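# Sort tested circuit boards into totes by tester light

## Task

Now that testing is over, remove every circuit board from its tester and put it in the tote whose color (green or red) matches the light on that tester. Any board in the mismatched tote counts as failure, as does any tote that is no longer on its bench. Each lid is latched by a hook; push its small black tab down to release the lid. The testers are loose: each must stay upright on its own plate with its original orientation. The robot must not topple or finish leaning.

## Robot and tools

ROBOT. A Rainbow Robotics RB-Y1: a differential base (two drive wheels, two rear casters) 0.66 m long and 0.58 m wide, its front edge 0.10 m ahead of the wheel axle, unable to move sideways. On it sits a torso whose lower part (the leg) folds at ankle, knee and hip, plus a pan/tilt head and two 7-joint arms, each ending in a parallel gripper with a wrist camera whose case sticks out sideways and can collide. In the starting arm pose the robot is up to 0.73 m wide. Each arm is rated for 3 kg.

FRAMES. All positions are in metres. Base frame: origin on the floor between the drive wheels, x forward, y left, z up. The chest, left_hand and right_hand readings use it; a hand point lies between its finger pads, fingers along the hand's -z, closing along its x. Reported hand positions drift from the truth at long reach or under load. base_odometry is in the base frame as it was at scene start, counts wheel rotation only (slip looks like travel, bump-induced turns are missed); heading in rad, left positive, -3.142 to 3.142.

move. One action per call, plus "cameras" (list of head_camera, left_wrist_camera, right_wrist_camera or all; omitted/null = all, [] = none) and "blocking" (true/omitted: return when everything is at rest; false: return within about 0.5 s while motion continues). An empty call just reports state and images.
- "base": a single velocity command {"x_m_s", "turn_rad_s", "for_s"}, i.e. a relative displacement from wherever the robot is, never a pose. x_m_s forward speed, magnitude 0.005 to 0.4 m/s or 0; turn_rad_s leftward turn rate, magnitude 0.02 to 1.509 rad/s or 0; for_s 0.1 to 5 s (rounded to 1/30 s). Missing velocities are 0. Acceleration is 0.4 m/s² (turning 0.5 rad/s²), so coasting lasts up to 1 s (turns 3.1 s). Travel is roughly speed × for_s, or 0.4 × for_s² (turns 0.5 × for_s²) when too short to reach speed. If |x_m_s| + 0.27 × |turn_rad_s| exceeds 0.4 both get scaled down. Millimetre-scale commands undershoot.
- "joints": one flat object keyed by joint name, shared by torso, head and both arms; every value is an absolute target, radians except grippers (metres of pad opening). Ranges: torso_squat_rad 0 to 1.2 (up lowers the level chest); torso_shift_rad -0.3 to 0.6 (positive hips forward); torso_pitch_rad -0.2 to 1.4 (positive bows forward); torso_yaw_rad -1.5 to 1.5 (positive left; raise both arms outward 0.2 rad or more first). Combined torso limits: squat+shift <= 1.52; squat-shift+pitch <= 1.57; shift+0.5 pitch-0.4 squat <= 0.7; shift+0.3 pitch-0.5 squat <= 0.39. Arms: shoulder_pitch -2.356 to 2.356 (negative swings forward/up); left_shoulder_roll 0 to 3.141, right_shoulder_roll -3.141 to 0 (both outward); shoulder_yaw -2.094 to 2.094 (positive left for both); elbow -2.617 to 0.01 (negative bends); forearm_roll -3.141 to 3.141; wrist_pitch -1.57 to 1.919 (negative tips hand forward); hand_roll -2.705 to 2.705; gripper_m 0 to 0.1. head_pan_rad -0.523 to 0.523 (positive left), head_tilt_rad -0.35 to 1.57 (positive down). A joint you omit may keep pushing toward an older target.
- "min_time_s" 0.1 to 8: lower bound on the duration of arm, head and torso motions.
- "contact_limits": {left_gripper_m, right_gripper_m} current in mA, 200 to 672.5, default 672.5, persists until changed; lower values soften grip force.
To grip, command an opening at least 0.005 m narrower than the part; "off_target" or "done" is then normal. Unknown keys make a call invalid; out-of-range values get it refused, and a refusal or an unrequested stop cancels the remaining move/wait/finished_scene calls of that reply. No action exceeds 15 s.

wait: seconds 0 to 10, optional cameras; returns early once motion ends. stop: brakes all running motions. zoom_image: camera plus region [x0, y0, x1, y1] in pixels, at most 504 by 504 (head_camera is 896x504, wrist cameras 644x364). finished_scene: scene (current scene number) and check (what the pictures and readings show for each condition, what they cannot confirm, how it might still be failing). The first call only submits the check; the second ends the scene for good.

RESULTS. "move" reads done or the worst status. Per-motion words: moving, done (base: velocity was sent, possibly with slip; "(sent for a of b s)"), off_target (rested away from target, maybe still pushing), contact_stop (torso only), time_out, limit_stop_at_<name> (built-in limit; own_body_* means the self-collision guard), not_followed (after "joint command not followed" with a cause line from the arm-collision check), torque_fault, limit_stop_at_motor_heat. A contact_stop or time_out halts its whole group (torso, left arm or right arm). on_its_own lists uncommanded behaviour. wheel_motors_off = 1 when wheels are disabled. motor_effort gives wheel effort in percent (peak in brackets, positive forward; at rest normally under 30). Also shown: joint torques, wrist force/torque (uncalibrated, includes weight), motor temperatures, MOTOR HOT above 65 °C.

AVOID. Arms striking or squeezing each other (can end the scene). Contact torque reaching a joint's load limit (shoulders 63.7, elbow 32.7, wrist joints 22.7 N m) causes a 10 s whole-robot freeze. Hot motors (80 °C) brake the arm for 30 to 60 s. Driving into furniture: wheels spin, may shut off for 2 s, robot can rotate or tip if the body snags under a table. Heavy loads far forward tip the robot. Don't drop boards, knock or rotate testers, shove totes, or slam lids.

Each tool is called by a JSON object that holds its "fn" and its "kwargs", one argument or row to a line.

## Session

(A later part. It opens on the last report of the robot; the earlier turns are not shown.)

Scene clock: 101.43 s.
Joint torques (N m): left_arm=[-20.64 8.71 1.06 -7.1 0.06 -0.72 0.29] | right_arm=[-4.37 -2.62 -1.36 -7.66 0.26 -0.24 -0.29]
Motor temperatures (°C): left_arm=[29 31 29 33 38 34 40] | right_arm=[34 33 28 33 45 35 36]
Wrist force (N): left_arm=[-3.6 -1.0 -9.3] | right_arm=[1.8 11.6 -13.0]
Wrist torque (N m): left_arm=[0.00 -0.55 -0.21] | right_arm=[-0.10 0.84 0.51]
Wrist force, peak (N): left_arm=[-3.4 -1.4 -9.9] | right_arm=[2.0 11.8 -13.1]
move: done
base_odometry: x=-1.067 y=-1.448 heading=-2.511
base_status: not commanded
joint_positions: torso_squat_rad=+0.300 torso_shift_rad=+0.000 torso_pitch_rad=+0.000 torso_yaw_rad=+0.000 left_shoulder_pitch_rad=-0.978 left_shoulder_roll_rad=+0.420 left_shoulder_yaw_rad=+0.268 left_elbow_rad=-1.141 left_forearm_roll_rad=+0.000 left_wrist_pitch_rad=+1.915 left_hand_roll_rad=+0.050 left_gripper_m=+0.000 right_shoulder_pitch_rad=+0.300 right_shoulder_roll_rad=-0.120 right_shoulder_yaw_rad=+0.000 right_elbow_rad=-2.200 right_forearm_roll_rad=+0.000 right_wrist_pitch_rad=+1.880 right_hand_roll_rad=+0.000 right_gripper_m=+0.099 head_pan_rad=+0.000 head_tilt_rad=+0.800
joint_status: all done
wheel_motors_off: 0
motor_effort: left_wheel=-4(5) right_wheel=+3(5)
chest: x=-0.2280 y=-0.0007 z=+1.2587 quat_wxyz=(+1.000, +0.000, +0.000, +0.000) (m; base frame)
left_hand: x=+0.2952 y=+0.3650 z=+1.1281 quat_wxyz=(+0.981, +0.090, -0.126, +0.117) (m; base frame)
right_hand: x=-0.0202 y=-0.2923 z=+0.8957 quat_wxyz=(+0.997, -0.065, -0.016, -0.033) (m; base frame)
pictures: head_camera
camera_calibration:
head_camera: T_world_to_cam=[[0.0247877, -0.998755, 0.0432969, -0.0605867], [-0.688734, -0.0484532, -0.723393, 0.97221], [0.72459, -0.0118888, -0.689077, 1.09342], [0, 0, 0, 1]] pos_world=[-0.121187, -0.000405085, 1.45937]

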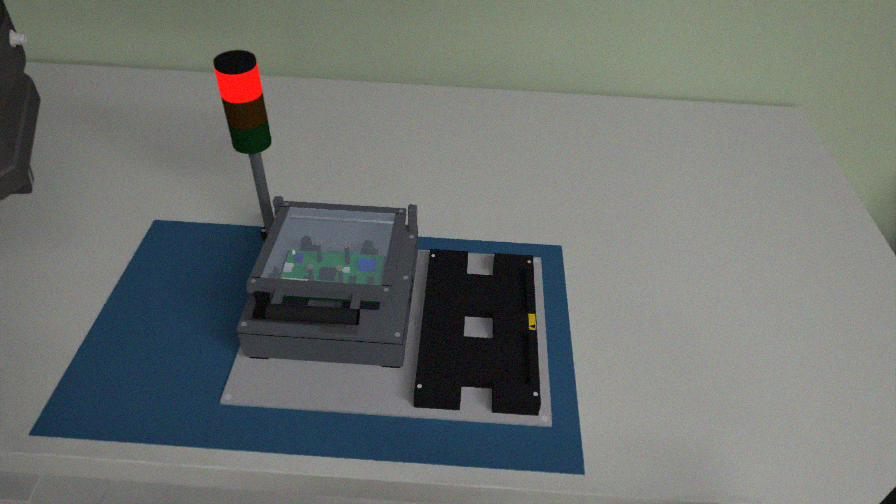

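{"fn": "move", "kwargs": {
  "joints": {"left_shoulder_pitch_rad":0.457,"left_shoulder_roll_rad":0.25,"left_shoulder_yaw_rad":-0.15,"left_elbow_rad":-2.176,"left_wrist_pitch_rad":0.394,"left_hand_roll_rad":0},
  "cameras": []
}}

{"fn": "move", "kwargs": {
  "joints": {"torso_squat_rad":0.35,"left_shoulder_pitch_rad":0.195,"left_shoulder_roll_rad":0.054,"left_shoulder_yaw_rad":-0.314,"left_elbow_rad":-1.679,"left_wrist_pitch_rad":0.136},
  "cameras": []
}}

{"fn": "move", "kwargs": {
  "joints": {"torso_yaw_rad":0.11},
  "cameras": ["head_camera","left_wrist_camera"]
}}

Scene clock: 110.63 s.
Joint torques (N m): left_arm=[-3.87 1.36 2.15 -9.46 0.06 -1.64 -0.17] | right_arm=[-4.19 -2.51 -1.14 -7.54 0.28 -0.19 -0.21]
Motor temperatures (°C): left_arm=[30 31 29 33 38 34 40] | right_arm=[34 33 28 33 45 35 36]
Wrist force (N): left_arm=[-7.9 -1.3 -5.1] | right_arm=[1.8 11.5 -13.1]
Wrist torque (N m): left_arm=[0.05 -0.76 -0.14] | right_arm=[-0.10 0.85 0.53]
Wrist force, peak (N): left_arm=[-5.3 -1.5 -9.3] | right_arm=[1.9 11.9 -13.4]
move: done
base_odometry: x=-1.067 y=-1.448 heading=-2.511
base_status: not commanded
joint_positions: torso_squat_rad=+0.300 torso_shift_rad=+0.000 torso_pitch_rad=+0.000 torso_yaw_rad=+0.000 left_shoulder_pitch_rad=+0.457 left_shoulder_roll_rad=+0.250 left_shoulder_yaw_rad=-0.150 left_elbow_rad=-2.176 left_forearm_roll_rad=+0.000 left_wrist_pitch_rad=+0.394 left_hand_roll_rad=+0.000 left_gripper_m=+0.000 right_shoulder_pitch_rad=+0.300 right_shoulder_roll_rad=-0.120 right_shoulder_yaw_rad=+0.000 right_elbow_rad=-2.200 right_forearm_roll_rad=+0.000 right_wrist_pitch_rad=+1.880 right_hand_roll_rad=+0.000 right_gripper_m=+0.099 head_pan_rad=+0.000 head_tilt_rad=+0.800
joint_status: all done
wheel_motors_off: 0
motor_effort: left_wheel=-4(6) right_wheel=+5(6)
chest: x=-0.2280 y=-0.0008 z=+1.2587 quat_wxyz=(+1.000, +0.000, +0.000, +0.000) (m; base frame)
left_hand: x=+0.1580 y=+0.2447 z=+1.0279 quat_wxyz=(+0.786, +0.049, -0.608, -0.096) (m; base frame)
right_hand: x=-0.0202 y=-0.2923 z=+0.8957 quat_wxyz=(+0.997, -0.065, -0.016, -0.033) (m; base frame)
pictures: none
No camera images: "cameras" was empty.

Scene clock: 112.27 s.
Joint torques (N m): left_arm=[-7.14 -1.92 0.5 -8.95 0.18 -1.72 -0.19] | right_arm=[-4.21 -2.42 -1.45 -7.7 0.22 -0.27 -0.19]
Motor temperatures (°C): left_arm=[30 31 29 33 38 34 40] | right_arm=[34 33 28 33 45 35 36]
Wrist force (N): left_arm=[-7.5 0.3 -4.7] | right_arm=[2.1 11.3 -13.0]
Wrist torque (N m): left_arm=[-0.04 -0.73 -0.17] | right_arm=[-0.06 0.87 0.52]
Wrist force, peak (N): left_arm=[-8.9 0.0 -5.5] | right_arm=[2.2 11.7 -13.3]
move: done
base_odometry: x=-1.067 y=-1.448 heading=-2.511
base_status: not commanded
joint_positions: torso_squat_rad=+0.350 torso_shift_rad=+0.000 torso_pitch_rad=+0.000 torso_yaw_rad=+0.000 left_shoulder_pitch_rad=+0.195 left_shoulder_roll_rad=+0.054 left_shoulder_yaw_rad=-0.314 left_elbow_rad=-1.679 left_forearm_roll_rad=+0.000 left_wrist_pitch_rad=+0.136 left_hand_roll_rad=+0.000 left_gripper_m=+0.000 right_shoulder_pitch_rad=+0.300 right_shoulder_roll_rad=-0.120 right_shoulder_yaw_rad=+0.000 right_elbow_rad=-2.200 right_forearm_roll_rad=+0.000 right_wrist_pitch_rad=+1.880 right_hand_roll_rad=+0.000 right_gripper_m=+0.099 head_pan_rad=+0.000 head_tilt_rad=+0.800
joint_status: all done
wheel_motors_off: 0
motor_effort: left_wheel=-5(6) right_wheel=+5(7)
chest: x=-0.2280 y=-0.0007 z=+1.2475 quat_wxyz=(+1.000, +0.000, +0.000, +0.000) (m; base frame)
left_hand: x=+0.2127 y=+0.1059 z=+0.9481 quat_wxyz=(+0.774, -0.078, -0.620, -0.098) (m; base frame)
right_hand: x=-0.0202 y=-0.2923 z=+0.8845 quat_wxyz=(+0.997, -0.065, -0.016, -0.033) (m; base frame)
pictures: none
No camera images: "cameras" was empty.

Scene clock: 113.17 s.
Joint torques (N m): left_arm=[-7.22 -1.83 0.47 -8.82 0.23 -1.77 -0.23] | right_arm=[-4.08 -2.43 -1.33 -7.69 0.22 -0.16 -0.29]
Motor temperatures (°C): left_arm=[30 31 29 33 38 34 40] | right_arm=[34 33 28 33 45 35 36]
Wrist force (N): left_arm=[-8.1 0.3 -4.5] | right_arm=[2.0 11.3 -13.0]
Wrist torque (N m): left_arm=[-0.05 -0.79 -0.15] | right_arm=[-0.07 0.84 0.52]
Wrist force, peak (N): left_arm=[-8.1 -0.1 -4.9] | right_arm=[2.5 11.9 -13.0]
move: done
base_odometry: x=-1.067 y=-1.448 heading=-2.511
base_status: not commanded
joint_positions: torso_squat_rad=+0.350 torso_shift_rad=+0.000 torso_pitch_rad=+0.000 torso_yaw_rad=+0.110 left_shoulder_pitch_rad=+0.195 left_shoulder_roll_rad=+0.054 left_shoulder_yaw_rad=-0.314 left_elbow_rad=-1.679 left_forearm_roll_rad=+0.000 left_wrist_pitch_rad=+0.136 left_hand_roll_rad=+0.000 left_gripper_m=+0.000 right_shoulder_pitch_rad=+0.300 right_shoulder_roll_rad=-0.120 right_shoulder_yaw_rad=+0.000 right_elbow_rad=-2.200 right_forearm_roll_rad=+0.000 right_wrist_pitch_rad=+1.880 right_hand_roll_rad=+0.000 right_gripper_m=+0.099 head_pan_rad=+0.000 head_tilt_rad=+0.800
joint_status: all done
wheel_motors_off: 0
motor_effort: left_wheel=-4(5) right_wheel=+5(6)
chest: x=-0.2280 y=-0.0007 z=+1.2475 quat_wxyz=(+0.998, +0.000, +0.000, +0.055) (m; base frame)
left_hand: x=+0.1984 y=+0.1537 z=+0.9481 quat_wxyz=(+0.779, -0.044, -0.624, -0.056) (m; base frame)
right_hand: x=+0.0107 y=-0.2677 z=+0.8845 quat_wxyz=(+0.998, -0.064, -0.020, +0.022) (m; base frame)
pictures: head_camera, left_wrist_camera
camera_calibration:
head_camera: T_world_to_cam=[[0.134303, -0.989993, 0.0433114, -0.0351309], [-0.679176, -0.123788, -0.723462, 0.966334], [0.721584, 0.0677467, -0.689005, 1.085], [0, 0, 0, 1]] pos_world=[-0.121889, 0.0113359, 1.4482]
left_wrist_camera: T_world_to_cam=[[0.230251, -0.0181448, 0.972962, -0.966721], [-0.591218, -0.796758, 0.125052, 0.155454], [0.772946, -0.604026, -0.194181, 0.192653], [0, 0, 0, 1]] pos_world=[0.165585, 0.222685, 0.958553]

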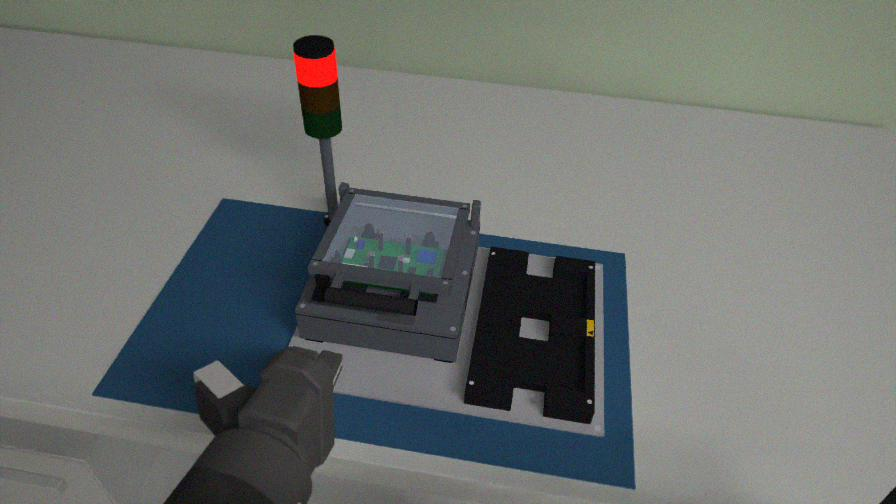

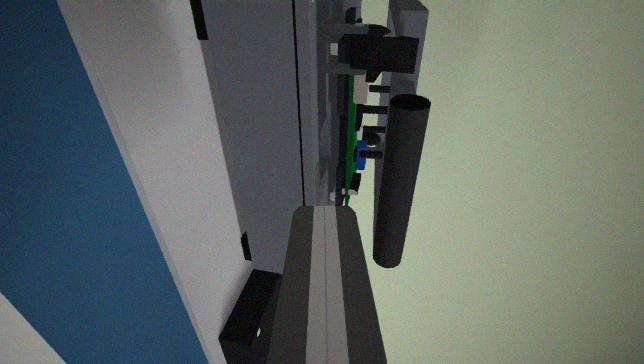

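{"fn": "move", "kwargs": {
  "joints": {"left_shoulder_pitch_rad":-0.016,"left_shoulder_roll_rad":0,"left_shoulder_yaw_rad":-0.246,"left_elbow_rad":-1.466,"left_wrist_pitch_rad":0.131},
  "min_time_s": 2,
  "cameras": ["head_camera","left_wrist_camera"]
}}

{"fn": "move", "kwargs": {
  "joints": {"left_shoulder_pitch_rad":-0.12,"left_shoulder_yaw_rad":-0.195,"left_elbow_rad":-1.655,"left_wrist_pitch_rad":0.42},
  "min_time_s": 1.5,
  "cameras": ["head_camera"]
}}

{"fn": "move", "kwargs": {
  "joints": {"left_shoulder_pitch_rad":-0.355,"left_shoulder_yaw_rad":-0.086,"left_elbow_rad":-1.5535,"left_wrist_pitch_rad":0.5375},
  "min_time_s": 1.5,
  "cameras": ["head_camera"]
}}

Scene clock: 124.07 s.
Joint torques (N m): left_arm=[-11.72 -3.88 1.42 -8.54 0.2 -2.21 -0.21] | right_arm=[-4.01 -2.61 -1.62 -7.66 0.29 -0.22 -0.3]
Motor temperatures (°C): left_arm=[30 31 29 33 38 34 40] | right_arm=[34 33 28 33 45 35 36]
Wrist force (N): left_arm=[-8.2 0.0 -4.9] | right_arm=[2.1 11.7 -13.0]
Wrist torque (N m): left_arm=[0.00 -0.79 -0.16] | right_arm=[-0.12 0.85 0.53]
Wrist force, peak (N): left_arm=[-8.4 0.0 -5.1] | right_arm=[2.0 11.9 -13.3]
move: done
base_odometry: x=-1.067 y=-1.448 heading=-2.511
base_status: not commanded
joint_positions: torso_squat_rad=+0.350 torso_shift_rad=+0.000 torso_pitch_rad=+0.000 torso_yaw_rad=+0.110 left_shoulder_pitch_rad=-0.016 left_shoulder_roll_rad=+0.000 left_shoulder_yaw_rad=-0.246 left_elbow_rad=-1.466 left_forearm_roll_rad=+0.000 left_wrist_pitch_rad=+0.131 left_hand_roll_rad=+0.000 left_gripper_m=+0.000 right_shoulder_pitch_rad=+0.300 right_shoulder_roll_rad=-0.120 right_shoulder_yaw_rad=+0.000 right_elbow_rad=-2.200 right_forearm_roll_rad=+0.000 right_wrist_pitch_rad=+1.880 right_hand_roll_rad=+0.000 right_gripper_m=+0.099 head_pan_rad=+0.000 head_tilt_rad=+0.800
joint_status: all done
wheel_motors_off: 0
motor_effort: left_wheel=-5(6) right_wheel=+5(7)
chest: x=-0.2280 y=-0.0007 z=+1.2475 quat_wxyz=(+0.998, +0.000, +0.000, +0.055) (m; base frame)
left_hand: x=+0.2550 y=+0.1474 z=+0.9477 quat_wxyz=(+0.779, -0.042, -0.623, -0.057) (m; base frame)
right_hand: x=+0.0107 y=-0.2677 z=+0.8845 quat_wxyz=(+0.998, -0.064, -0.020, +0.022) (m; base frame)
pictures: head_camera, left_wrist_camera
camera_calibration:
head_camera: T_world_to_cam=[[0.134299, -0.989994, 0.0433113, -0.0351316], [-0.679176, -0.123785, -0.723462, 0.966334], [0.721584, 0.067744, -0.689005, 1.085], [0, 0, 0, 1]] pos_world=[-0.121889, 0.0113356, 1.4482]
left_wrist_camera: T_world_to_cam=[[0.23081, -0.0221065, 0.972748, -0.978767], [-0.590756, -0.797566, 0.122047, 0.186836], [0.773133, -0.602826, -0.197146, 0.147571], [0, 0, 0, 1]] pos_world=[0.222191, 0.216336, 0.958384]

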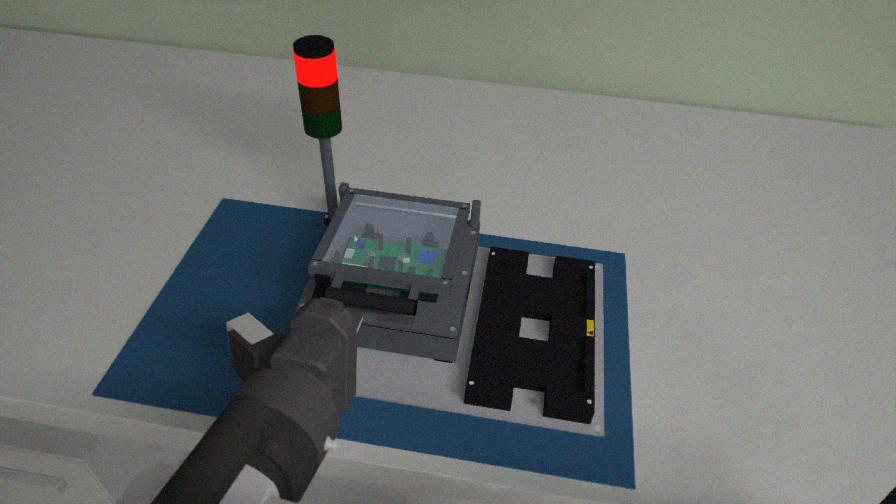

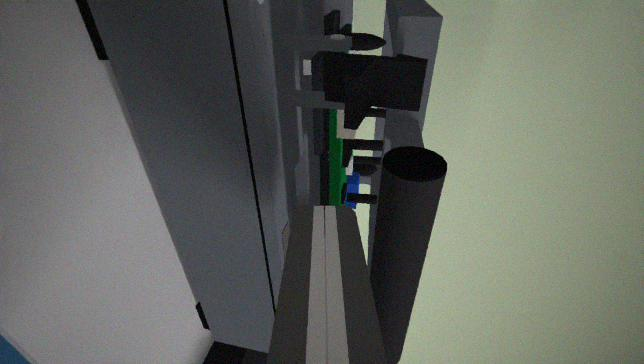

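Scene clock: 125.87 s.
Joint torques (N m): left_arm=[-15.77 -3.26 2.35 -12.56 0.29 -2.73 -0.17] | right_arm=[-4.17 -2.3 -1.33 -7.65 0.33 -0.19 -0.28]
Motor temperatures (°C): left_arm=[30 31 29 33 38 34 40] | right_arm=[34 33 28 33 45 35 36]
Wrist force (N): left_arm=[-12.5 -1.6 -5.7] | right_arm=[2.1 11.5 -13.0]
Wrist torque (N m): left_arm=[-0.04 -0.67 -0.09] | right_arm=[-0.09 0.84 0.52]
Wrist force, peak (N): left_arm=[-16.4 -1.0 -3.3] | right_arm=[2.0 11.6 -13.4]
move: done
base_odometry: x=-1.067 y=-1.448 heading=-2.511
base_status: not commanded
joint_positions: torso_squat_rad=+0.350 torso_shift_rad=+0.000 torso_pitch_rad=+0.000 torso_yaw_rad=+0.110 left_shoulder_pitch_rad=-0.119 left_shoulder_roll_rad=+0.000 left_shoulder_yaw_rad=-0.196 left_elbow_rad=-1.654 left_forearm_roll_rad=+0.000 left_wrist_pitch_rad=+0.420 left_hand_roll_rad=+0.000 left_gripper_m=+0.000 right_shoulder_pitch_rad=+0.300 right_shoulder_roll_rad=-0.120 right_shoulder_yaw_rad=+0.000 right_elbow_rad=-2.200 right_forearm_roll_rad=+0.000 right_wrist_pitch_rad=+1.880 right_hand_roll_rad=+0.000 right_gripper_m=+0.099 head_pan_rad=+0.000 head_tilt_rad=+0.800
joint_status: all done
wheel_motors_off: 0
motor_effort: left_wheel=-5(7) right_wheel=+5(7)
chest: x=-0.2280 y=-0.0007 z=+1.2475 quat_wxyz=(+0.998, +0.000, +0.000, +0.055) (m; base frame)
left_hand: x=+0.2873 y=+0.1578 z=+1.0235 quat_wxyz=(+0.781, -0.029, -0.622, -0.057) (m; base frame)
right_hand: x=+0.0107 y=-0.2677 z=+0.8845 quat_wxyz=(+0.998, -0.064, -0.020, +0.022) (m; base frame)
pictures: head_camera
camera_calibration:
head_camera: T_world_to_cam=[[0.134283, -0.989996, 0.0433068, -0.0351311], [-0.679203, -0.123773, -0.723438, 0.966306], [0.721561, 0.0677311, -0.689029, 1.08502], [0, 0, 0, 1]] pos_world=[-0.121871, 0.0113337, 1.44819]

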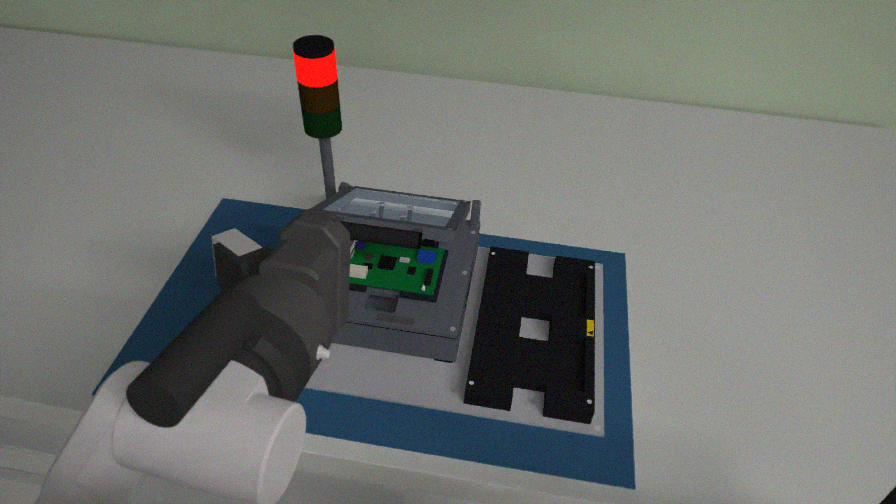

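Scene clock: 127.67 s.
Joint torques (N m): left_arm=[-17.92 -1.5 2.08 -9.28 0.2 -2.07 -0.23] | right_arm=[-4.05 -2.69 -1.22 -7.67 0.23 -0.25 -0.28]
Motor temperatures (°C): left_arm=[30 31 29 33 38 34 40] | right_arm=[34 33 28 33 45 35 36]
Wrist force (N): left_arm=[-8.9 -0.7 -3.6] | right_arm=[2.0 11.4 -13.0]
Wrist torque (N m): left_arm=[-0.04 -0.76 -0.15] | right_arm=[-0.07 0.83 0.53]
Wrist force, peak (N): left_arm=[-14.3 0.3 -3.9] | right_arm=[2.1 11.8 -13.3]
move: done
base_odometry: x=-1.067 y=-1.448 heading=-2.511
base_status: not commanded
joint_positions: torso_squat_rad=+0.350 torso_shift_rad=+0.000 torso_pitch_rad=+0.000 torso_yaw_rad=+0.110 left_shoulder_pitch_rad=-0.355 left_shoulder_roll_rad=+0.000 left_shoulder_yaw_rad=-0.086 left_elbow_rad=-1.554 left_forearm_roll_rad=+0.000 left_wrist_pitch_rad=+0.538 left_hand_roll_rad=+0.000 left_gripper_m=+0.000 right_shoulder_pitch_rad=+0.300 right_shoulder_roll_rad=-0.120 right_shoulder_yaw_rad=+0.000 right_elbow_rad=-2.200 right_forearm_roll_rad=+0.000 right_wrist_pitch_rad=+1.880 right_hand_roll_rad=+0.000 right_gripper_m=+0.099 head_pan_rad=+0.000 head_tilt_rad=+0.800
joint_status: all done
wheel_motors_off: 0
motor_effort: left_wheel=-4(6) right_wheel=+5(7)
chest: x=-0.2280 y=-0.0007 z=+1.2475 quat_wxyz=(+0.998, +0.000, +0.000, +0.055) (m; base frame)
left_hand: x=+0.3431 y=+0.1763 z=+1.0746 quat_wxyz=(+0.780, -0.009, -0.623, -0.051) (m; base frame)
right_hand: x=+0.0107 y=-0.2677 z=+0.8845 quat_wxyz=(+0.998, -0.064, -0.020, +0.022) (m; base frame)
pictures: head_camera
camera_calibration:
head_camera: T_world_to_cam=[[0.134283, -0.989996, 0.0433065, -0.035131], [-0.679204, -0.123773, -0.723438, 0.966306], [0.721561, 0.0677312, -0.68903, 1.08502], [0, 0, 0, 1]] pos_world=[-0.121871, 0.0113334, 1.44819]

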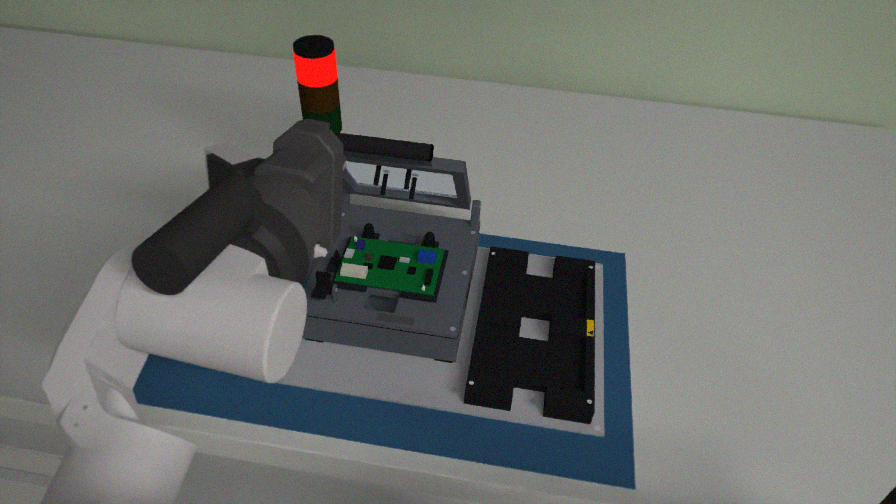

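{"fn": "move", "kwargs": {
  "joints": {"left_shoulder_pitch_rad":-0.612,"left_shoulder_yaw_rad":0,"left_elbow_rad":-1.255,"left_wrist_pitch_rad":0.477},
  "min_time_s": 1.5,
  "cameras": []
}}

{"fn": "move", "kwargs": {
  "joints": {"left_shoulder_pitch_rad":-0.752,"left_shoulder_yaw_rad":0.05,"left_elbow_rad":-1.03,"left_wrist_pitch_rad":0.377},
  "min_time_s": 1.5,
  "cameras": []
}}

{"fn": "move", "kwargs": {
  "joints": {"left_shoulder_pitch_rad":-0.85,"left_shoulder_yaw_rad":0.1,"left_elbow_rad":-0.87,"left_wrist_pitch_rad":0.307},
  "min_time_s": 1.2,
  "cameras": ["head_camera"]
}}

{"fn": "move", "kwargs": {
  "base": {"x_m_s":-0.1,"for_s":1.2},
  "cameras": ["head_camera"]
}}

Scene clock: 137.60 s.
Joint torques (N m): left_arm=[-20.97 0.77 2 -9.37 0.24 -2.45 -0.19] | right_arm=[-4.11 -2.42 -1.5 -7.77 0.2 -0.18 -0.24]
Motor temperatures (°C): left_arm=[30 31 29 33 38 34 40] | right_arm=[34 33 28 33 45 35 36]
Wrist force (N): left_arm=[-9.4 -0.2 -1.8] | right_arm=[2.1 11.5 -13.1]
Wrist torque (N m): left_arm=[0.00 -0.72 -0.14] | right_arm=[-0.08 0.85 0.52]
Wrist force, peak (N): left_arm=[15.3 7.5 16.7] | right_arm=[2.3 11.7 -13.5]
move: done
base_odometry: x=-1.067 y=-1.448 heading=-2.511
base_status: not commanded
joint_positions: torso_squat_rad=+0.350 torso_shift_rad=+0.000 torso_pitch_rad=+0.000 torso_yaw_rad=+0.110 left_shoulder_pitch_rad=-0.612 left_shoulder_roll_rad=+0.000 left_shoulder_yaw_rad=+0.000 left_elbow_rad=-1.255 left_forearm_roll_rad=+0.000 left_wrist_pitch_rad=+0.477 left_hand_roll_rad=+0.000 left_gripper_m=+0.000 right_shoulder_pitch_rad=+0.300 right_shoulder_roll_rad=-0.120 right_shoulder_yaw_rad=+0.000 right_elbow_rad=-2.200 right_forearm_roll_rad=+0.000 right_wrist_pitch_rad=+1.880 right_hand_roll_rad=+0.000 right_gripper_m=+0.099 head_pan_rad=+0.000 head_tilt_rad=+0.800
joint_status: all done
wheel_motors_off: 0
motor_effort: left_wheel=-4(5) right_wheel=+4(11)
chest: x=-0.2281 y=-0.0007 z=+1.2475 quat_wxyz=(+0.998, +0.000, +0.000, +0.055) (m; base frame)
left_hand: x=+0.4022 y=+0.1739 z=+1.0966 quat_wxyz=(+0.779, -0.004, -0.625, -0.053) (m; base frame)
right_hand: x=+0.0106 y=-0.2677 z=+0.8845 quat_wxyz=(+0.998, -0.064, -0.020, +0.022) (m; base frame)
pictures: none
No camera images: "cameras" was empty.

Scene clock: 139.40 s.
Joint torques (N m): left_arm=[-22.25 2.16 1.87 -9.23 0.39 -2.4 -0.19] | right_arm=[-4.39 -2.24 -1.56 -7.59 0.26 -0.2 -0.26]
Motor temperatures (°C): left_arm=[30 31 29 33 38 34 40] | right_arm=[34 33 28 33 45 35 36]
Wrist force (N): left_arm=[-9.3 -0.2 -3.3] | right_arm=[2.0 11.6 -13.0]
Wrist torque (N m): left_arm=[0.02 -0.78 -0.16] | right_arm=[-0.11 0.85 0.52]
Wrist force, peak (N): left_arm=[-13.5 0.2 -2.4] | right_arm=[2.0 11.9 -13.3]
move: done
base_odometry: x=-1.067 y=-1.448 heading=-2.511
base_status: not commanded
joint_positions: torso_squat_rad=+0.350 torso_shift_rad=+0.000 torso_pitch_rad=+0.000 torso_yaw_rad=+0.110 left_shoulder_pitch_rad=-0.752 left_shoulder_roll_rad=+0.000 left_shoulder_yaw_rad=+0.050 left_elbow_rad=-1.030 left_forearm_roll_rad=+0.000 left_wrist_pitch_rad=+0.377 left_hand_roll_rad=+0.000 left_gripper_m=+0.000 right_shoulder_pitch_rad=+0.300 right_shoulder_roll_rad=-0.120 right_shoulder_yaw_rad=+0.000 right_elbow_rad=-2.200 right_forearm_roll_rad=+0.000 right_wrist_pitch_rad=+1.880 right_hand_roll_rad=+0.000 right_gripper_m=+0.099 head_pan_rad=+0.000 head_tilt_rad=+0.800
joint_status: all done
wheel_motors_off: 0
motor_effort: left_wheel=-4(6) right_wheel=+4(5)
chest: x=-0.2281 y=-0.0007 z=+1.2475 quat_wxyz=(+0.998, +0.000, +0.000, +0.055) (m; base frame)
left_hand: x=+0.4311 y=+0.1701 z=+1.0989 quat_wxyz=(+0.777, -0.006, -0.627, -0.052) (m; base frame)
right_hand: x=+0.0106 y=-0.2677 z=+0.8845 quat_wxyz=(+0.998, -0.064, -0.020, +0.022) (m; base frame)
pictures: none
No camera images: "cameras" was empty.

Scene clock: 140.90 s.
Joint torques (N m): left_arm=[-23.2 3.16 1.4 -9.04 0.3 -2.48 -0.22] | right_arm=[-4.39 -2.66 -1.5 -7.71 0.22 -0.23 -0.34]
Motor temperatures (°C): left_arm=[30 31 29 33 38 34 40] | right_arm=[34 33 28 33 45 35 36]
Wrist force (N): left_arm=[-8.0 0.1 -1.8] | right_arm=[2.1 11.8 -13.1]
Wrist torque (N m): left_arm=[-0.03 -0.78 -0.13] | right_arm=[-0.11 0.85 0.52]
Wrist force, peak (N): left_arm=[-10.8 -1.0 -1.6] | right_arm=[1.9 11.7 -13.3]
move: done
base_odometry: x=-1.067 y=-1.448 heading=-2.511
base_status: not commanded
joint_positions: torso_squat_rad=+0.350 torso_shift_rad=+0.000 torso_pitch_rad=+0.000 torso_yaw_rad=+0.110 left_shoulder_pitch_rad=-0.850 left_shoulder_roll_rad=+0.000 left_shoulder_yaw_rad=+0.100 left_elbow_rad=-0.870 left_forearm_roll_rad=+0.000 left_wrist_pitch_rad=+0.307 left_hand_roll_rad=+0.000 left_gripper_m=+0.000 right_shoulder_pitch_rad=+0.300 right_shoulder_roll_rad=-0.120 right_shoulder_yaw_rad=+0.000 right_elbow_rad=-2.200 right_forearm_roll_rad=+0.000 right_wrist_pitch_rad=+1.880 right_hand_roll_rad=+0.000 right_gripper_m=+0.099 head_pan_rad=+0.000 head_tilt_rad=+0.800
joint_status: all done
wheel_motors_off: 0
motor_effort: left_wheel=-3(5) right_wheel=+4(6)
chest: x=-0.2281 y=-0.0007 z=+1.2475 quat_wxyz=(+0.998, +0.000, +0.000, +0.055) (m; base frame)
left_hand: x=+0.4480 y=+0.1699 z=+1.1012 quat_wxyz=(+0.777, -0.010, -0.628, -0.044) (m; base frame)
right_hand: x=+0.0106 y=-0.2677 z=+0.8845 quat_wxyz=(+0.998, -0.064, -0.020, +0.022) (m; base frame)
pictures: head_camera
camera_calibration:
head_camera: T_world_to_cam=[[0.134288, -0.989995, 0.0433108, -0.0351256], [-0.679145, -0.123774, -0.723493, 0.966348], [0.721615, 0.0677417, -0.688972, 1.085], [0, 0, 0, 1]] pos_world=[-0.121945, 0.0113348, 1.4482]

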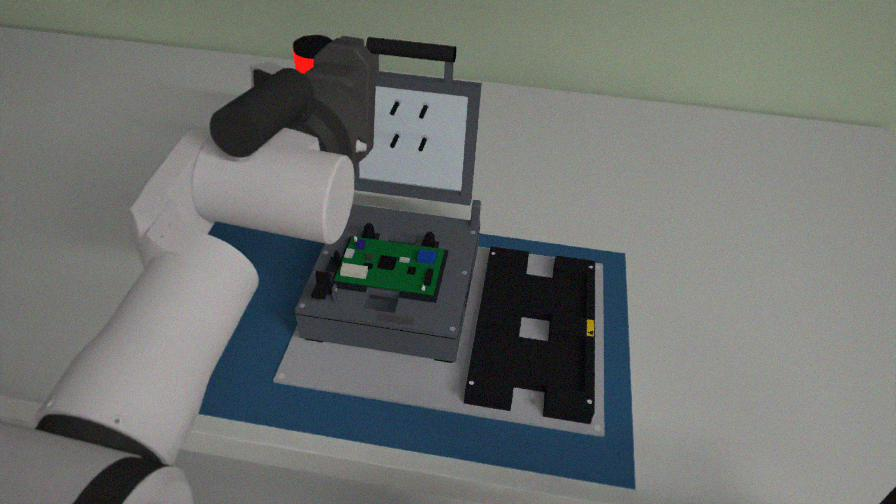

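Scene clock: 142.70 s.
Joint torques (N m): left_arm=[-22.09 3.21 1.26 -9.15 0.27 -2.11 -0.24] | right_arm=[-4.39 -2.09 -1.46 -7.74 0.27 -0.21 -0.34]
Motor temperatures (°C): left_arm=[30 31 29 33 38 34 40] | right_arm=[34 33 28 33 45 35 36]
Wrist force (N): left_arm=[-7.6 0.2 -4.7] | right_arm=[2.2 11.6 -13.0]
Wrist torque (N m): left_arm=[-0.03 -0.74 -0.14] | right_arm=[-0.11 0.87 0.53]
Wrist force, peak (N): left_arm=[-8.1 0.3 -5.0] | right_arm=[2.1 11.7 -13.5]
move: done
base_odometry: x=-0.970 y=-1.378 heading=-2.510
base_status: done (sent for 1.2 of 1.2 s)
joint_positions: torso_squat_rad=+0.350 torso_shift_rad=+0.000 torso_pitch_rad=+0.000 torso_yaw_rad=+0.110 left_shoulder_pitch_rad=-0.850 left_shoulder_roll_rad=+0.000 left_shoulder_yaw_rad=+0.100 left_elbow_rad=-0.870 left_forearm_roll_rad=+0.000 left_wrist_pitch_rad=+0.307 left_hand_roll_rad=+0.000 left_gripper_m=+0.000 right_shoulder_pitch_rad=+0.300 right_shoulder_roll_rad=-0.120 right_shoulder_yaw_rad=+0.000 right_elbow_rad=-2.200 right_forearm_roll_rad=+0.000 right_wrist_pitch_rad=+1.880 right_hand_roll_rad=+0.000 right_gripper_m=+0.099 head_pan_rad=+0.000 head_tilt_rad=+0.800
joint_status: not commanded
wheel_motors_off: 0
motor_effort: left_wheel=+2(26) right_wheel=+3(19)
chest: x=-0.2281 y=-0.0007 z=+1.2475 quat_wxyz=(+0.998, +0.000, +0.000, +0.055) (m; base frame)
left_hand: x=+0.4481 y=+0.1699 z=+1.1015 quat_wxyz=(+0.777, -0.010, -0.628, -0.044) (m; base frame)
right_hand: x=+0.0106 y=-0.2677 z=+0.8845 quat_wxyz=(+0.998, -0.064, -0.020, +0.022) (m; base frame)
pictures: head_camera
camera_calibration:
head_camera: T_world_to_cam=[[0.134283, -0.989996, 0.0433177, -0.0351331], [-0.679107, -0.123773, -0.723529, 0.966388], [0.721652, 0.0677404, -0.688934, 1.08497], [0, 0, 0, 1]] pos_world=[-0.121973, 0.0113344, 1.4482]

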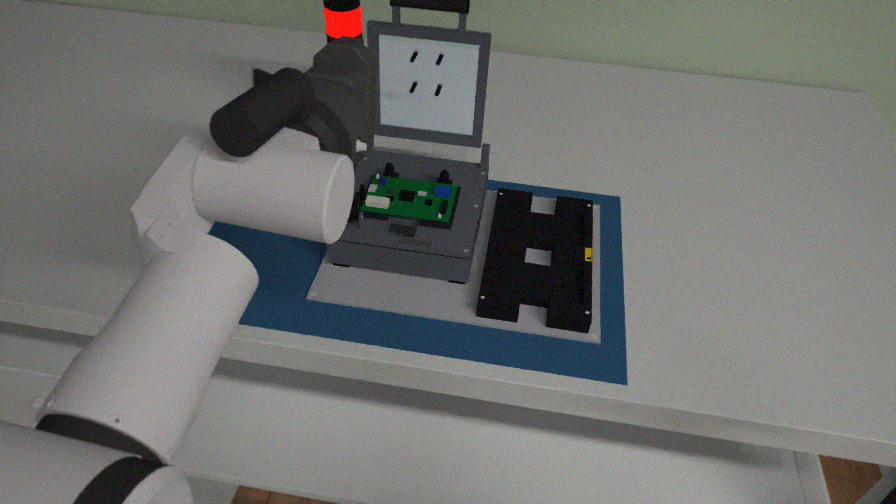

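{"fn": "move", "kwargs": {
  "joints": {"torso_yaw_rad":0,"torso_squat_rad":0.05,"torso_pitch_rad":0.3,"left_gripper_m":0.1,"left_shoulder_pitch_rad":-1.209,"left_shoulder_roll_rad":0.07,"left_shoulder_yaw_rad":0.251,"left_elbow_rad":-1.043,"left_wrist_pitch_rad":1.884,"left_hand_roll_rad":0.172},
  "cameras": []
}}

{"fn": "move", "kwargs": {
  "base": {"x_m_s":0.15,"for_s":0.92},
  "cameras": ["head_camera","left_wrist_camera"]
}}

Scene clock: 152.87 s.
Joint torques (N m): left_arm=[-20.05 5.58 0.62 -7.91 0.37 -0.17 0.21] | right_arm=[1.31 -2.46 -1.76 -7.25 0.3 0.39 -0.19]
Motor temperatures (°C): left_arm=[30 31 29 33 38 34 40] | right_arm=[34 33 28 33 45 35 36]
Wrist force (N): left_arm=[-1.6 0.5 -10.1] | right_arm=[4.0 11.6 -12.9]
Wrist torque (N m): left_arm=[-0.10 -0.42 -0.20] | right_arm=[-0.11 0.99 0.55]
Wrist force, peak (N): left_arm=[-10.1 0.3 -4.7] | right_arm=[4.1 11.7 -13.2]
move: done
base_odometry: x=-0.970 y=-1.378 heading=-2.510
base_status: not commanded
joint_positions: torso_squat_rad=+0.050 torso_shift_rad=+0.000 torso_pitch_rad=+0.300 torso_yaw_rad=+0.000 left_shoulder_pitch_rad=-1.209 left_shoulder_roll_rad=+0.070 left_shoulder_yaw_rad=+0.251 left_elbow_rad=-1.043 left_forearm_roll_rad=+0.000 left_wrist_pitch_rad=+1.884 left_hand_roll_rad=+0.172 left_gripper_m=+0.100 right_shoulder_pitch_rad=+0.300 right_shoulder_roll_rad=-0.120 right_shoulder_yaw_rad=+0.000 right_elbow_rad=-2.200 right_forearm_roll_rad=+0.000 right_wrist_pitch_rad=+1.880 right_hand_roll_rad=+0.000 right_gripper_m=+0.099 head_pan_rad=+0.000 head_tilt_rad=+0.800
joint_status: all done
wheel_motors_off: 0
motor_effort: left_wheel=+3(4) right_wheel=-1(3)
chest: x=-0.1366 y=-0.0008 z=+1.2752 quat_wxyz=(+0.989, +0.000, +0.149, +0.000) (m; base frame)
left_hand: x=+0.3609 y=+0.1309 z=+1.0133 quat_wxyz=(+1.000, -0.018, +0.000, +0.007) (m; base frame)
right_hand: x=-0.0452 y=-0.2923 z=+0.8670 quat_wxyz=(+0.988, -0.069, +0.133, -0.022) (m; base frame)
pictures: none
No camera images: "cameras" was empty.

Scene clock: 154.73 s.
Joint torques (N m): left_arm=[-20.45 5.7 0.67 -8.03 0.39 -0.28 0.17] | right_arm=[1.43 -2.7 -1.78 -7.23 0.34 0.39 -0.21]
Motor temperatures (°C): left_arm=[30 31 29 33 38 34 40] | right_arm=[34 33 28 33 45 35 36]
Wrist force (N): left_arm=[-1.5 0.7 -9.9] | right_arm=[3.8 11.7 -13.1]
Wrist torque (N m): left_arm=[-0.11 -0.40 -0.18] | right_arm=[-0.13 0.95 0.56]
Wrist force, peak (N): left_arm=[-1.6 0.7 -10.2] | right_arm=[4.0 11.9 -13.1]
move: done
base_odometry: x=-1.084 y=-1.460 heading=-2.511
base_status: done (sent for 0.93 of 0.93 s)
joint_positions: torso_squat_rad=+0.050 torso_shift_rad=+0.000 torso_pitch_rad=+0.300 torso_yaw_rad=+0.000 left_shoulder_pitch_rad=-1.209 left_shoulder_roll_rad=+0.070 left_shoulder_yaw_rad=+0.251 left_elbow_rad=-1.043 left_forearm_roll_rad=+0.000 left_wrist_pitch_rad=+1.884 left_hand_roll_rad=+0.172 left_gripper_m=+0.100 right_shoulder_pitch_rad=+0.300 right_shoulder_roll_rad=-0.120 right_shoulder_yaw_rad=+0.000 right_elbow_rad=-2.200 right_forearm_roll_rad=+0.000 right_wrist_pitch_rad=+1.880 right_hand_roll_rad=+0.000 right_gripper_m=+0.099 head_pan_rad=+0.000 head_tilt_rad=+0.800
joint_status: not commanded
wheel_motors_off: 0
motor_effort: left_wheel=-4(21) right_wheel=+0(25)
chest: x=-0.1366 y=-0.0008 z=+1.2752 quat_wxyz=(+0.989, +0.000, +0.149, +0.000) (m; base frame)
left_hand: x=+0.3609 y=+0.1309 z=+1.0134 quat_wxyz=(+1.000, -0.018, +0.000, +0.007) (m; base frame)
right_hand: x=-0.0452 y=-0.2923 z=+0.8670 quat_wxyz=(+0.988, -0.069, +0.133, -0.022) (m; base frame)
pictures: head_camera, left_wrist_camera
camera_calibration:
head_camera: T_world_to_cam=[[0.0366521, -0.99875, 0.0339988, -0.0501089], [-0.871737, -0.0485881, -0.487558, 0.721419], [0.488601, -0.011768, -0.872428, 1.24018], [0, 0, 0, 1]] pos_world=[0.0247739, -0.0003994, 1.4354]
left_wrist_camera: T_world_to_cam=[[0.99953, 0.0280592, -0.0123394, -0.353221], [0.030383, -0.85365, 0.51996, -0.391859], [0.00405612, -0.52009, -0.854102, 1.00115], [0, 0, 0, 1]] pos_world=[0.3609, 0.196089, 1.05448]

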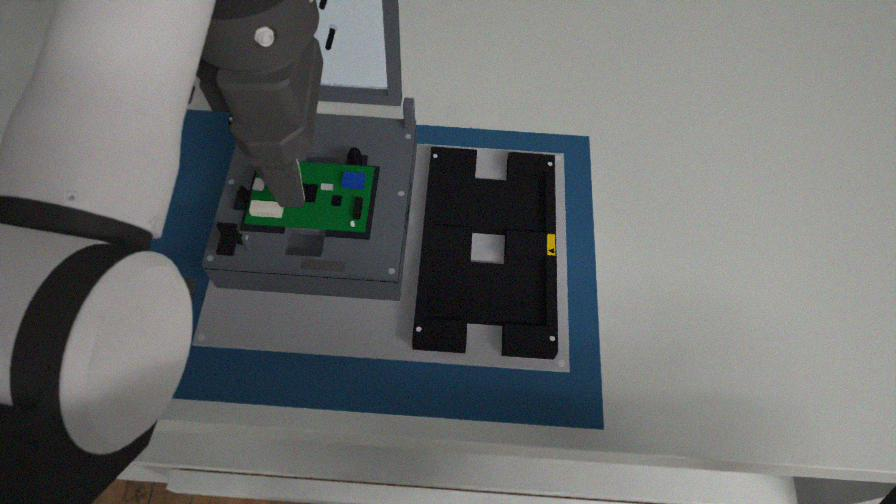

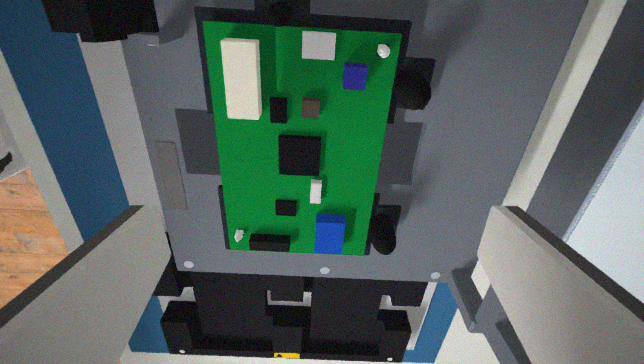

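{"fn": "move", "kwargs": {
  "base": {"x_m_s":-0.04,"for_s":0.27},
  "joints": {"torso_squat_rad":0.34},
  "cameras": ["left_wrist_camera"]
}}

Scene clock: 161.60 s.
Joint torques (N m): left_arm=[-20.62 5.79 0.49 -7.87 0.32 -0.28 0.21] | right_arm=[1.14 -2.9 -1.81 -7.16 0.32 0.37 -0.32]
Motor temperatures (°C): left_arm=[30 31 29 33 38 34 40] | right_arm=[34 33 28 33 45 35 36]
Wrist force (N): left_arm=[-1.6 0.7 -9.8] | right_arm=[3.8 11.6 -12.9]
Wrist torque (N m): left_arm=[-0.11 -0.40 -0.20] | right_arm=[-0.09 0.93 0.55]
Wrist force, peak (N): left_arm=[-1.1 0.6 -10.4] | right_arm=[4.0 12.2 -13.2]
move: done
base_odometry: x=-1.075 y=-1.454 heading=-2.511
base_status: done (sent for 0.27 of 0.27 s)
joint_positions: torso_squat_rad=+0.340 torso_shift_rad=+0.000 torso_pitch_rad=+0.300 torso_yaw_rad=+0.000 left_shoulder_pitch_rad=-1.209 left_shoulder_roll_rad=+0.070 left_shoulder_yaw_rad=+0.251 left_elbow_rad=-1.043 left_forearm_roll_rad=+0.000 left_wrist_pitch_rad=+1.884 left_hand_roll_rad=+0.172 left_gripper_m=+0.100 right_shoulder_pitch_rad=+0.300 right_shoulder_roll_rad=-0.120 right_shoulder_yaw_rad=+0.000 right_elbow_rad=-2.200 right_forearm_roll_rad=+0.000 right_wrist_pitch_rad=+1.880 right_hand_roll_rad=+0.000 right_gripper_m=+0.099 head_pan_rad=+0.000 head_tilt_rad=+0.800
joint_status: all done
wheel_motors_off: 0
motor_effort: left_wheel=-1(21) right_wheel=+5(17)
chest: x=-0.1366 y=-0.0007 z=+1.2360 quat_wxyz=(+0.989, +0.000, +0.149, +0.000) (m; base frame)
left_hand: x=+0.3609 y=+0.1309 z=+0.9742 quat_wxyz=(+1.000, -0.018, +0.000, +0.007) (m; base frame)
right_hand: x=-0.0452 y=-0.2923 z=+0.8278 quat_wxyz=(+0.988, -0.069, +0.133, -0.022) (m; base frame)
pictures: left_wrist_camera
camera_calibration:
left_wrist_camera: T_world_to_cam=[[0.99953, 0.0280689, -0.0123029, -0.353741], [0.0303723, -0.853651, 0.51996, -0.371453], [0.00409231, -0.520089, -0.854102, 0.967686], [0, 0, 0, 1]] pos_world=[0.360897, 0.196121, 1.01529]

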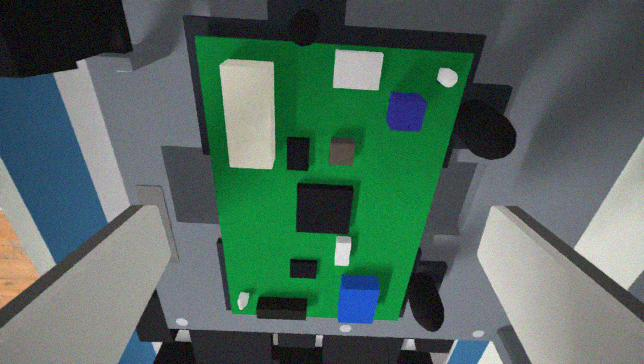

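{"fn": "move", "kwargs": {
  "joints": {"torso_squat_rad":0.4},
  "cameras": ["left_wrist_camera"]
}}

Scene clock: 166.50 s.
Joint torques (N m): left_arm=[-20.35 5.62 0.71 -7.93 0.34 -0.24 0.29] | right_arm=[1.45 -2.8 -1.72 -7.24 0.27 0.39 -0.34]
Motor temperatures (°C): left_arm=[30 31 29 33 38 34 40] | right_arm=[34 33 28 33 45 35 36]
Wrist force (N): left_arm=[-1.6 0.5 -9.6] | right_arm=[3.8 11.8 -13.0]
Wrist torque (N m): left_arm=[-0.10 -0.41 -0.16] | right_arm=[-0.13 0.94 0.55]
Wrist force, peak (N): left_arm=[-1.5 0.5 -10.2] | right_arm=[4.0 11.7 -13.5]
move: done
base_odometry: x=-1.075 y=-1.454 heading=-2.511
base_status: not commanded
joint_positions: torso_squat_rad=+0.400 torso_shift_rad=+0.000 torso_pitch_rad=+0.300 torso_yaw_rad=+0.000 left_shoulder_pitch_rad=-1.209 left_shoulder_roll_rad=+0.070 left_shoulder_yaw_rad=+0.251 left_elbow_rad=-1.043 left_forearm_roll_rad=+0.000 left_wrist_pitch_rad=+1.884 left_hand_roll_rad=+0.172 left_gripper_m=+0.100 right_shoulder_pitch_rad=+0.300 right_shoulder_roll_rad=-0.120 right_shoulder_yaw_rad=+0.000 right_elbow_rad=-2.200 right_forearm_roll_rad=+0.000 right_wrist_pitch_rad=+1.880 right_hand_roll_rad=+0.000 right_gripper_m=+0.099 head_pan_rad=+0.000 head_tilt_rad=+0.800
joint_status: all done
wheel_motors_off: 0
motor_effort: left_wheel=+0(2) right_wheel=+4(5)
chest: x=-0.1366 y=-0.0007 z=+1.2209 quat_wxyz=(+0.989, +0.000, +0.149, +0.000) (m; base frame)
left_hand: x=+0.3609 y=+0.1309 z=+0.9590 quat_wxyz=(+1.000, -0.018, +0.000, +0.007) (m; base frame)
right_hand: x=-0.0452 y=-0.2923 z=+0.8126 quat_wxyz=(+0.988, -0.069, +0.133, -0.022) (m; base frame)
pictures: left_wrist_camera
camera_calibration:
left_wrist_camera: T_world_to_cam=[[0.99953, 0.0280688, -0.0123015, -0.353929], [0.0303715, -0.853651, 0.51996, -0.363548], [0.00409345, -0.520089, -0.854102, 0.954722], [0, 0, 0, 1]] pos_world=[0.360896, 0.196131, 1.00011]

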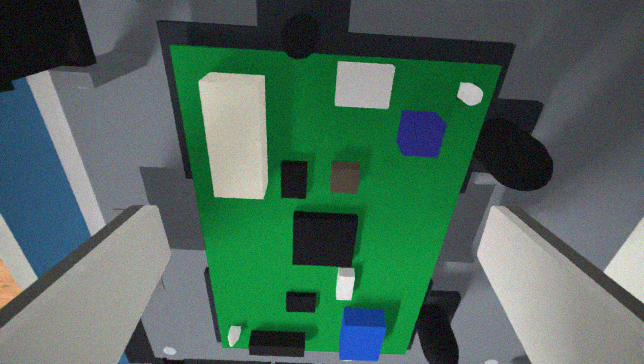

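{"fn": "move", "kwargs": {
  "joints": {"torso_squat_rad":0.433},
  "cameras": ["left_wrist_camera"]
}}

{"fn": "move", "kwargs": {
  "joints": {"left_gripper_m":0.05},
  "contact_limits": {"left_gripper_m":400},
  "cameras": ["left_wrist_camera"]
}}

{"fn": "move", "kwargs": {
  "joints": {"torso_squat_rad":0.05},
  "min_time_s": 3,
  "cameras": ["left_wrist_camera","head_camera"]
}}

Scene clock: 173.57 s.
Joint torques (N m): left_arm=[-20.33 5.41 0.59 -7.87 0.31 -0.21 0.16] | right_arm=[1.56 -2.91 -1.78 -7.21 0.34 0.41 -0.39]
Motor temperatures (°C): left_arm=[30 31 29 33 38 34 40] | right_arm=[34 33 28 33 45 35 36]
Wrist force (N): left_arm=[-1.8 0.6 -9.6] | right_arm=[3.7 11.7 -13.0]
Wrist torque (N m): left_arm=[-0.11 -0.45 -0.19] | right_arm=[-0.12 0.93 0.55]
Wrist force, peak (N): left_arm=[-1.8 0.4 -10.0] | right_arm=[4.2 11.9 -13.2]
move: done
base_odometry: x=-1.075 y=-1.454 heading=-2.511
base_status: not commanded
joint_positions: torso_squat_rad=+0.433 torso_shift_rad=+0.000 torso_pitch_rad=+0.300 torso_yaw_rad=+0.000 left_shoulder_pitch_rad=-1.209 left_shoulder_roll_rad=+0.070 left_shoulder_yaw_rad=+0.251 left_elbow_rad=-1.043 left_forearm_roll_rad=+0.000 left_wrist_pitch_rad=+1.884 left_hand_roll_rad=+0.172 left_gripper_m=+0.100 right_shoulder_pitch_rad=+0.300 right_shoulder_roll_rad=-0.120 right_shoulder_yaw_rad=+0.000 right_elbow_rad=-2.200 right_forearm_roll_rad=+0.000 right_wrist_pitch_rad=+1.880 right_hand_roll_rad=+0.000 right_gripper_m=+0.099 head_pan_rad=+0.000 head_tilt_rad=+0.800
joint_status: all done
wheel_motors_off: 0
motor_effort: left_wheel=+0(2) right_wheel=+3(5)
chest: x=-0.1366 y=-0.0007 z=+1.2115 quat_wxyz=(+0.989, +0.000, +0.149, +0.000) (m; base frame)
left_hand: x=+0.3609 y=+0.1310 z=+0.9497 quat_wxyz=(+1.000, -0.018, +0.000, +0.007) (m; base frame)
right_hand: x=-0.0452 y=-0.2923 z=+0.8033 quat_wxyz=(+0.988, -0.069, +0.133, -0.022) (m; base frame)
pictures: left_wrist_camera
camera_calibration:
left_wrist_camera: T_world_to_cam=[[0.99953, 0.0280712, -0.0122861, -0.354047], [0.0303655, -0.853651, 0.519959, -0.358686], [0.00410784, -0.520088, -0.854103, 0.94675], [0, 0, 0, 1]] pos_world=[0.360883, 0.196139, 0.990774]

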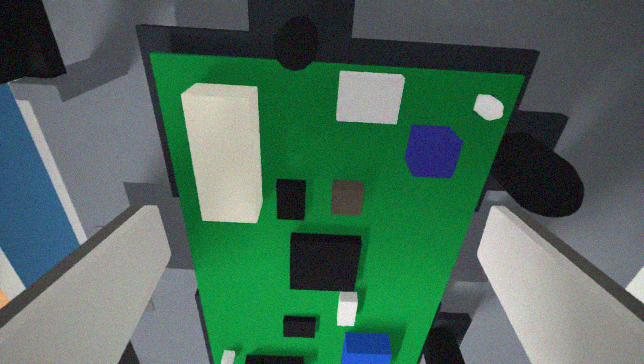

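Scene clock: 174.63 s.
Joint torques (N m): left_arm=[-20.46 5.47 0.75 -7.9 0.34 -0.37 0.17] | right_arm=[1.41 -2.76 -1.43 -7.19 0.36 0.45 -0.32]
Motor temperatures (°C): left_arm=[30 31 29 33 38 34 40] | right_arm=[34 33 28 33 45 35 36]
Wrist force (N): left_arm=[-3.8 0.9 -10.1] | right_arm=[3.9 12.0 -13.3]
Wrist torque (N m): left_arm=[-0.09 -0.44 -0.37] | right_arm=[-0.17 0.96 0.56]
Wrist force, peak (N): left_arm=[-4.0 1.0 -10.3] | right_arm=[3.9 12.0 -13.3]
move: off_target
base_odometry: x=-1.075 y=-1.454 heading=-2.511
base_status: not commanded
joint_positions: torso_squat_rad=+0.433 torso_shift_rad=+0.000 torso_pitch_rad=+0.300 torso_yaw_rad=+0.000 left_shoulder_pitch_rad=-1.209 left_shoulder_roll_rad=+0.070 left_shoulder_yaw_rad=+0.251 left_elbow_rad=-1.043 left_forearm_roll_rad=+0.000 left_wrist_pitch_rad=+1.884 left_hand_roll_rad=+0.172 left_gripper_m=+0.071 right_shoulder_pitch_rad=+0.300 right_shoulder_roll_rad=-0.120 right_shoulder_yaw_rad=+0.000 right_elbow_rad=-2.200 right_forearm_roll_rad=+0.000 right_wrist_pitch_rad=+1.880 right_hand_roll_rad=+0.000 right_gripper_m=+0.099 head_pan_rad=+0.000 head_tilt_rad=+0.800
joint_status: left_gripper_m off_target (ended at +0.071, target +0.050)
wheel_motors_off: 0
motor_effort: left_wheel=-1(2) right_wheel=+4(6)
contact_limits: left_gripper_m 400 mA
chest: x=-0.1366 y=-0.0007 z=+1.2115 quat_wxyz=(+0.989, +0.000, +0.149, +0.000) (m; base frame)
left_hand: x=+0.3609 y=+0.1310 z=+0.9497 quat_wxyz=(+1.000, -0.018, +0.000, +0.007) (m; base frame)
right_hand: x=-0.0452 y=-0.2923 z=+0.8033 quat_wxyz=(+0.988, -0.069, +0.133, -0.022) (m; base frame)
pictures: left_wrist_camera
camera_calibration:
left_wrist_camera: T_world_to_cam=[[0.99953, 0.0280702, -0.0123168, -0.354011], [0.0303807, -0.853654, 0.519954, -0.358685], [0.004081, -0.520084, -0.854105, 0.946762], [0, 0, 0, 1]] pos_world=[0.360878, 0.19614, 0.990774]

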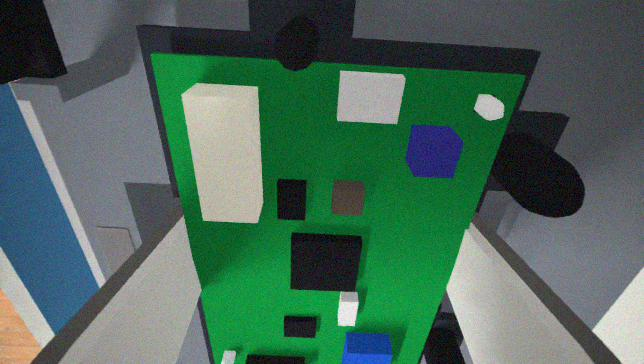

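Scene clock: 177.93 s.
Joint torques (N m): left_arm=[-20.66 5.47 0.48 -7.87 0.38 -0.3 0.14] | right_arm=[1.38 -2.79 -1.57 -7.25 0.34 0.49 -0.29]
Motor temperatures (°C): left_arm=[30 31 29 33 38 34 40] | right_arm=[34 33 28 33 45 35 36]
Wrist force (N): left_arm=[-1.4 0.5 -10.2] | right_arm=[3.9 11.7 -12.8]
Wrist torque (N m): left_arm=[-0.09 -0.38 -0.20] | right_arm=[-0.13 0.96 0.54]
Wrist force, peak (N): left_arm=[-3.5 0.4 -12.6] | right_arm=[4.2 11.8 -13.3]
move: done
base_odometry: x=-1.075 y=-1.454 heading=-2.511
base_status: not commanded
joint_positions: torso_squat_rad=+0.050 torso_shift_rad=+0.000 torso_pitch_rad=+0.300 torso_yaw_rad=+0.000 left_shoulder_pitch_rad=-1.209 left_shoulder_roll_rad=+0.070 left_shoulder_yaw_rad=+0.251 left_elbow_rad=-1.043 left_forearm_roll_rad=+0.000 left_wrist_pitch_rad=+1.884 left_hand_roll_rad=+0.172 left_gripper_m=+0.071 right_shoulder_pitch_rad=+0.300 right_shoulder_roll_rad=-0.120 right_shoulder_yaw_rad=+0.000 right_elbow_rad=-2.200 right_forearm_roll_rad=+0.000 right_wrist_pitch_rad=+1.880 right_hand_roll_rad=+0.000 right_gripper_m=+0.099 head_pan_rad=+0.000 head_tilt_rad=+0.800
joint_status: all done
wheel_motors_off: 0
motor_effort: left_wheel=+0(2) right_wheel=+5(6)
contact_limits: left_gripper_m 400 mA
chest: x=-0.1366 y=-0.0008 z=+1.2752 quat_wxyz=(+0.989, +0.000, +0.149, +0.000) (m; base frame)
left_hand: x=+0.3609 y=+0.1309 z=+1.0132 quat_wxyz=(+1.000, -0.018, +0.000, +0.007) (m; base frame)
right_hand: x=-0.0452 y=-0.2923 z=+0.8670 quat_wxyz=(+0.988, -0.069, +0.133, -0.022) (m; base frame)
pictures: head_camera, left_wrist_camera
camera_calibration:
head_camera: T_world_to_cam=[[0.0366553, -0.99875, 0.0339954, -0.0501056], [-0.871784, -0.0485882, -0.487474, 0.721347], [0.488516, -0.0117681, -0.872475, 1.24019], [0, 0, 0, 1]] pos_world=[0.0248416, -0.000399327, 1.43538]
left_wrist_camera: T_world_to_cam=[[0.999526, 0.0281, -0.0125716, -0.352977], [0.0305387, -0.853657, 0.51994, -0.391814], [0.00387844, -0.520077, -0.85411, 1.00114], [0, 0, 0, 1]] pos_world=[0.360893, 0.196113, 1.05436]

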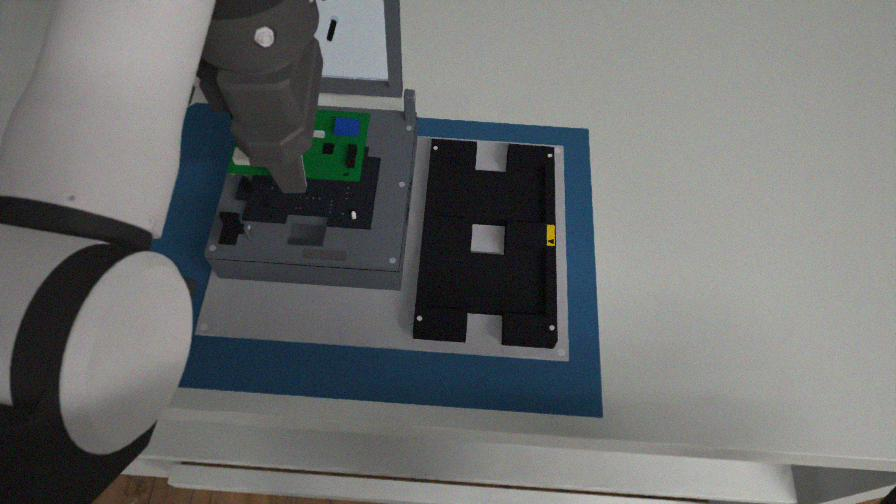

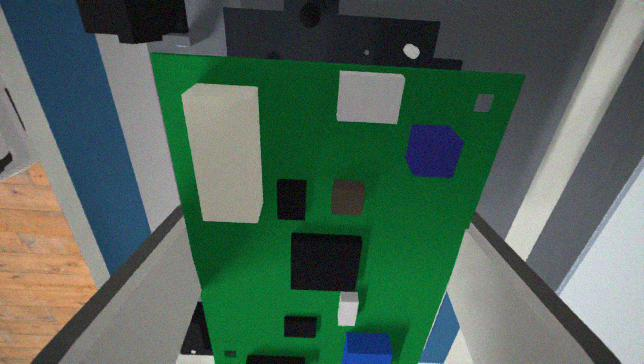

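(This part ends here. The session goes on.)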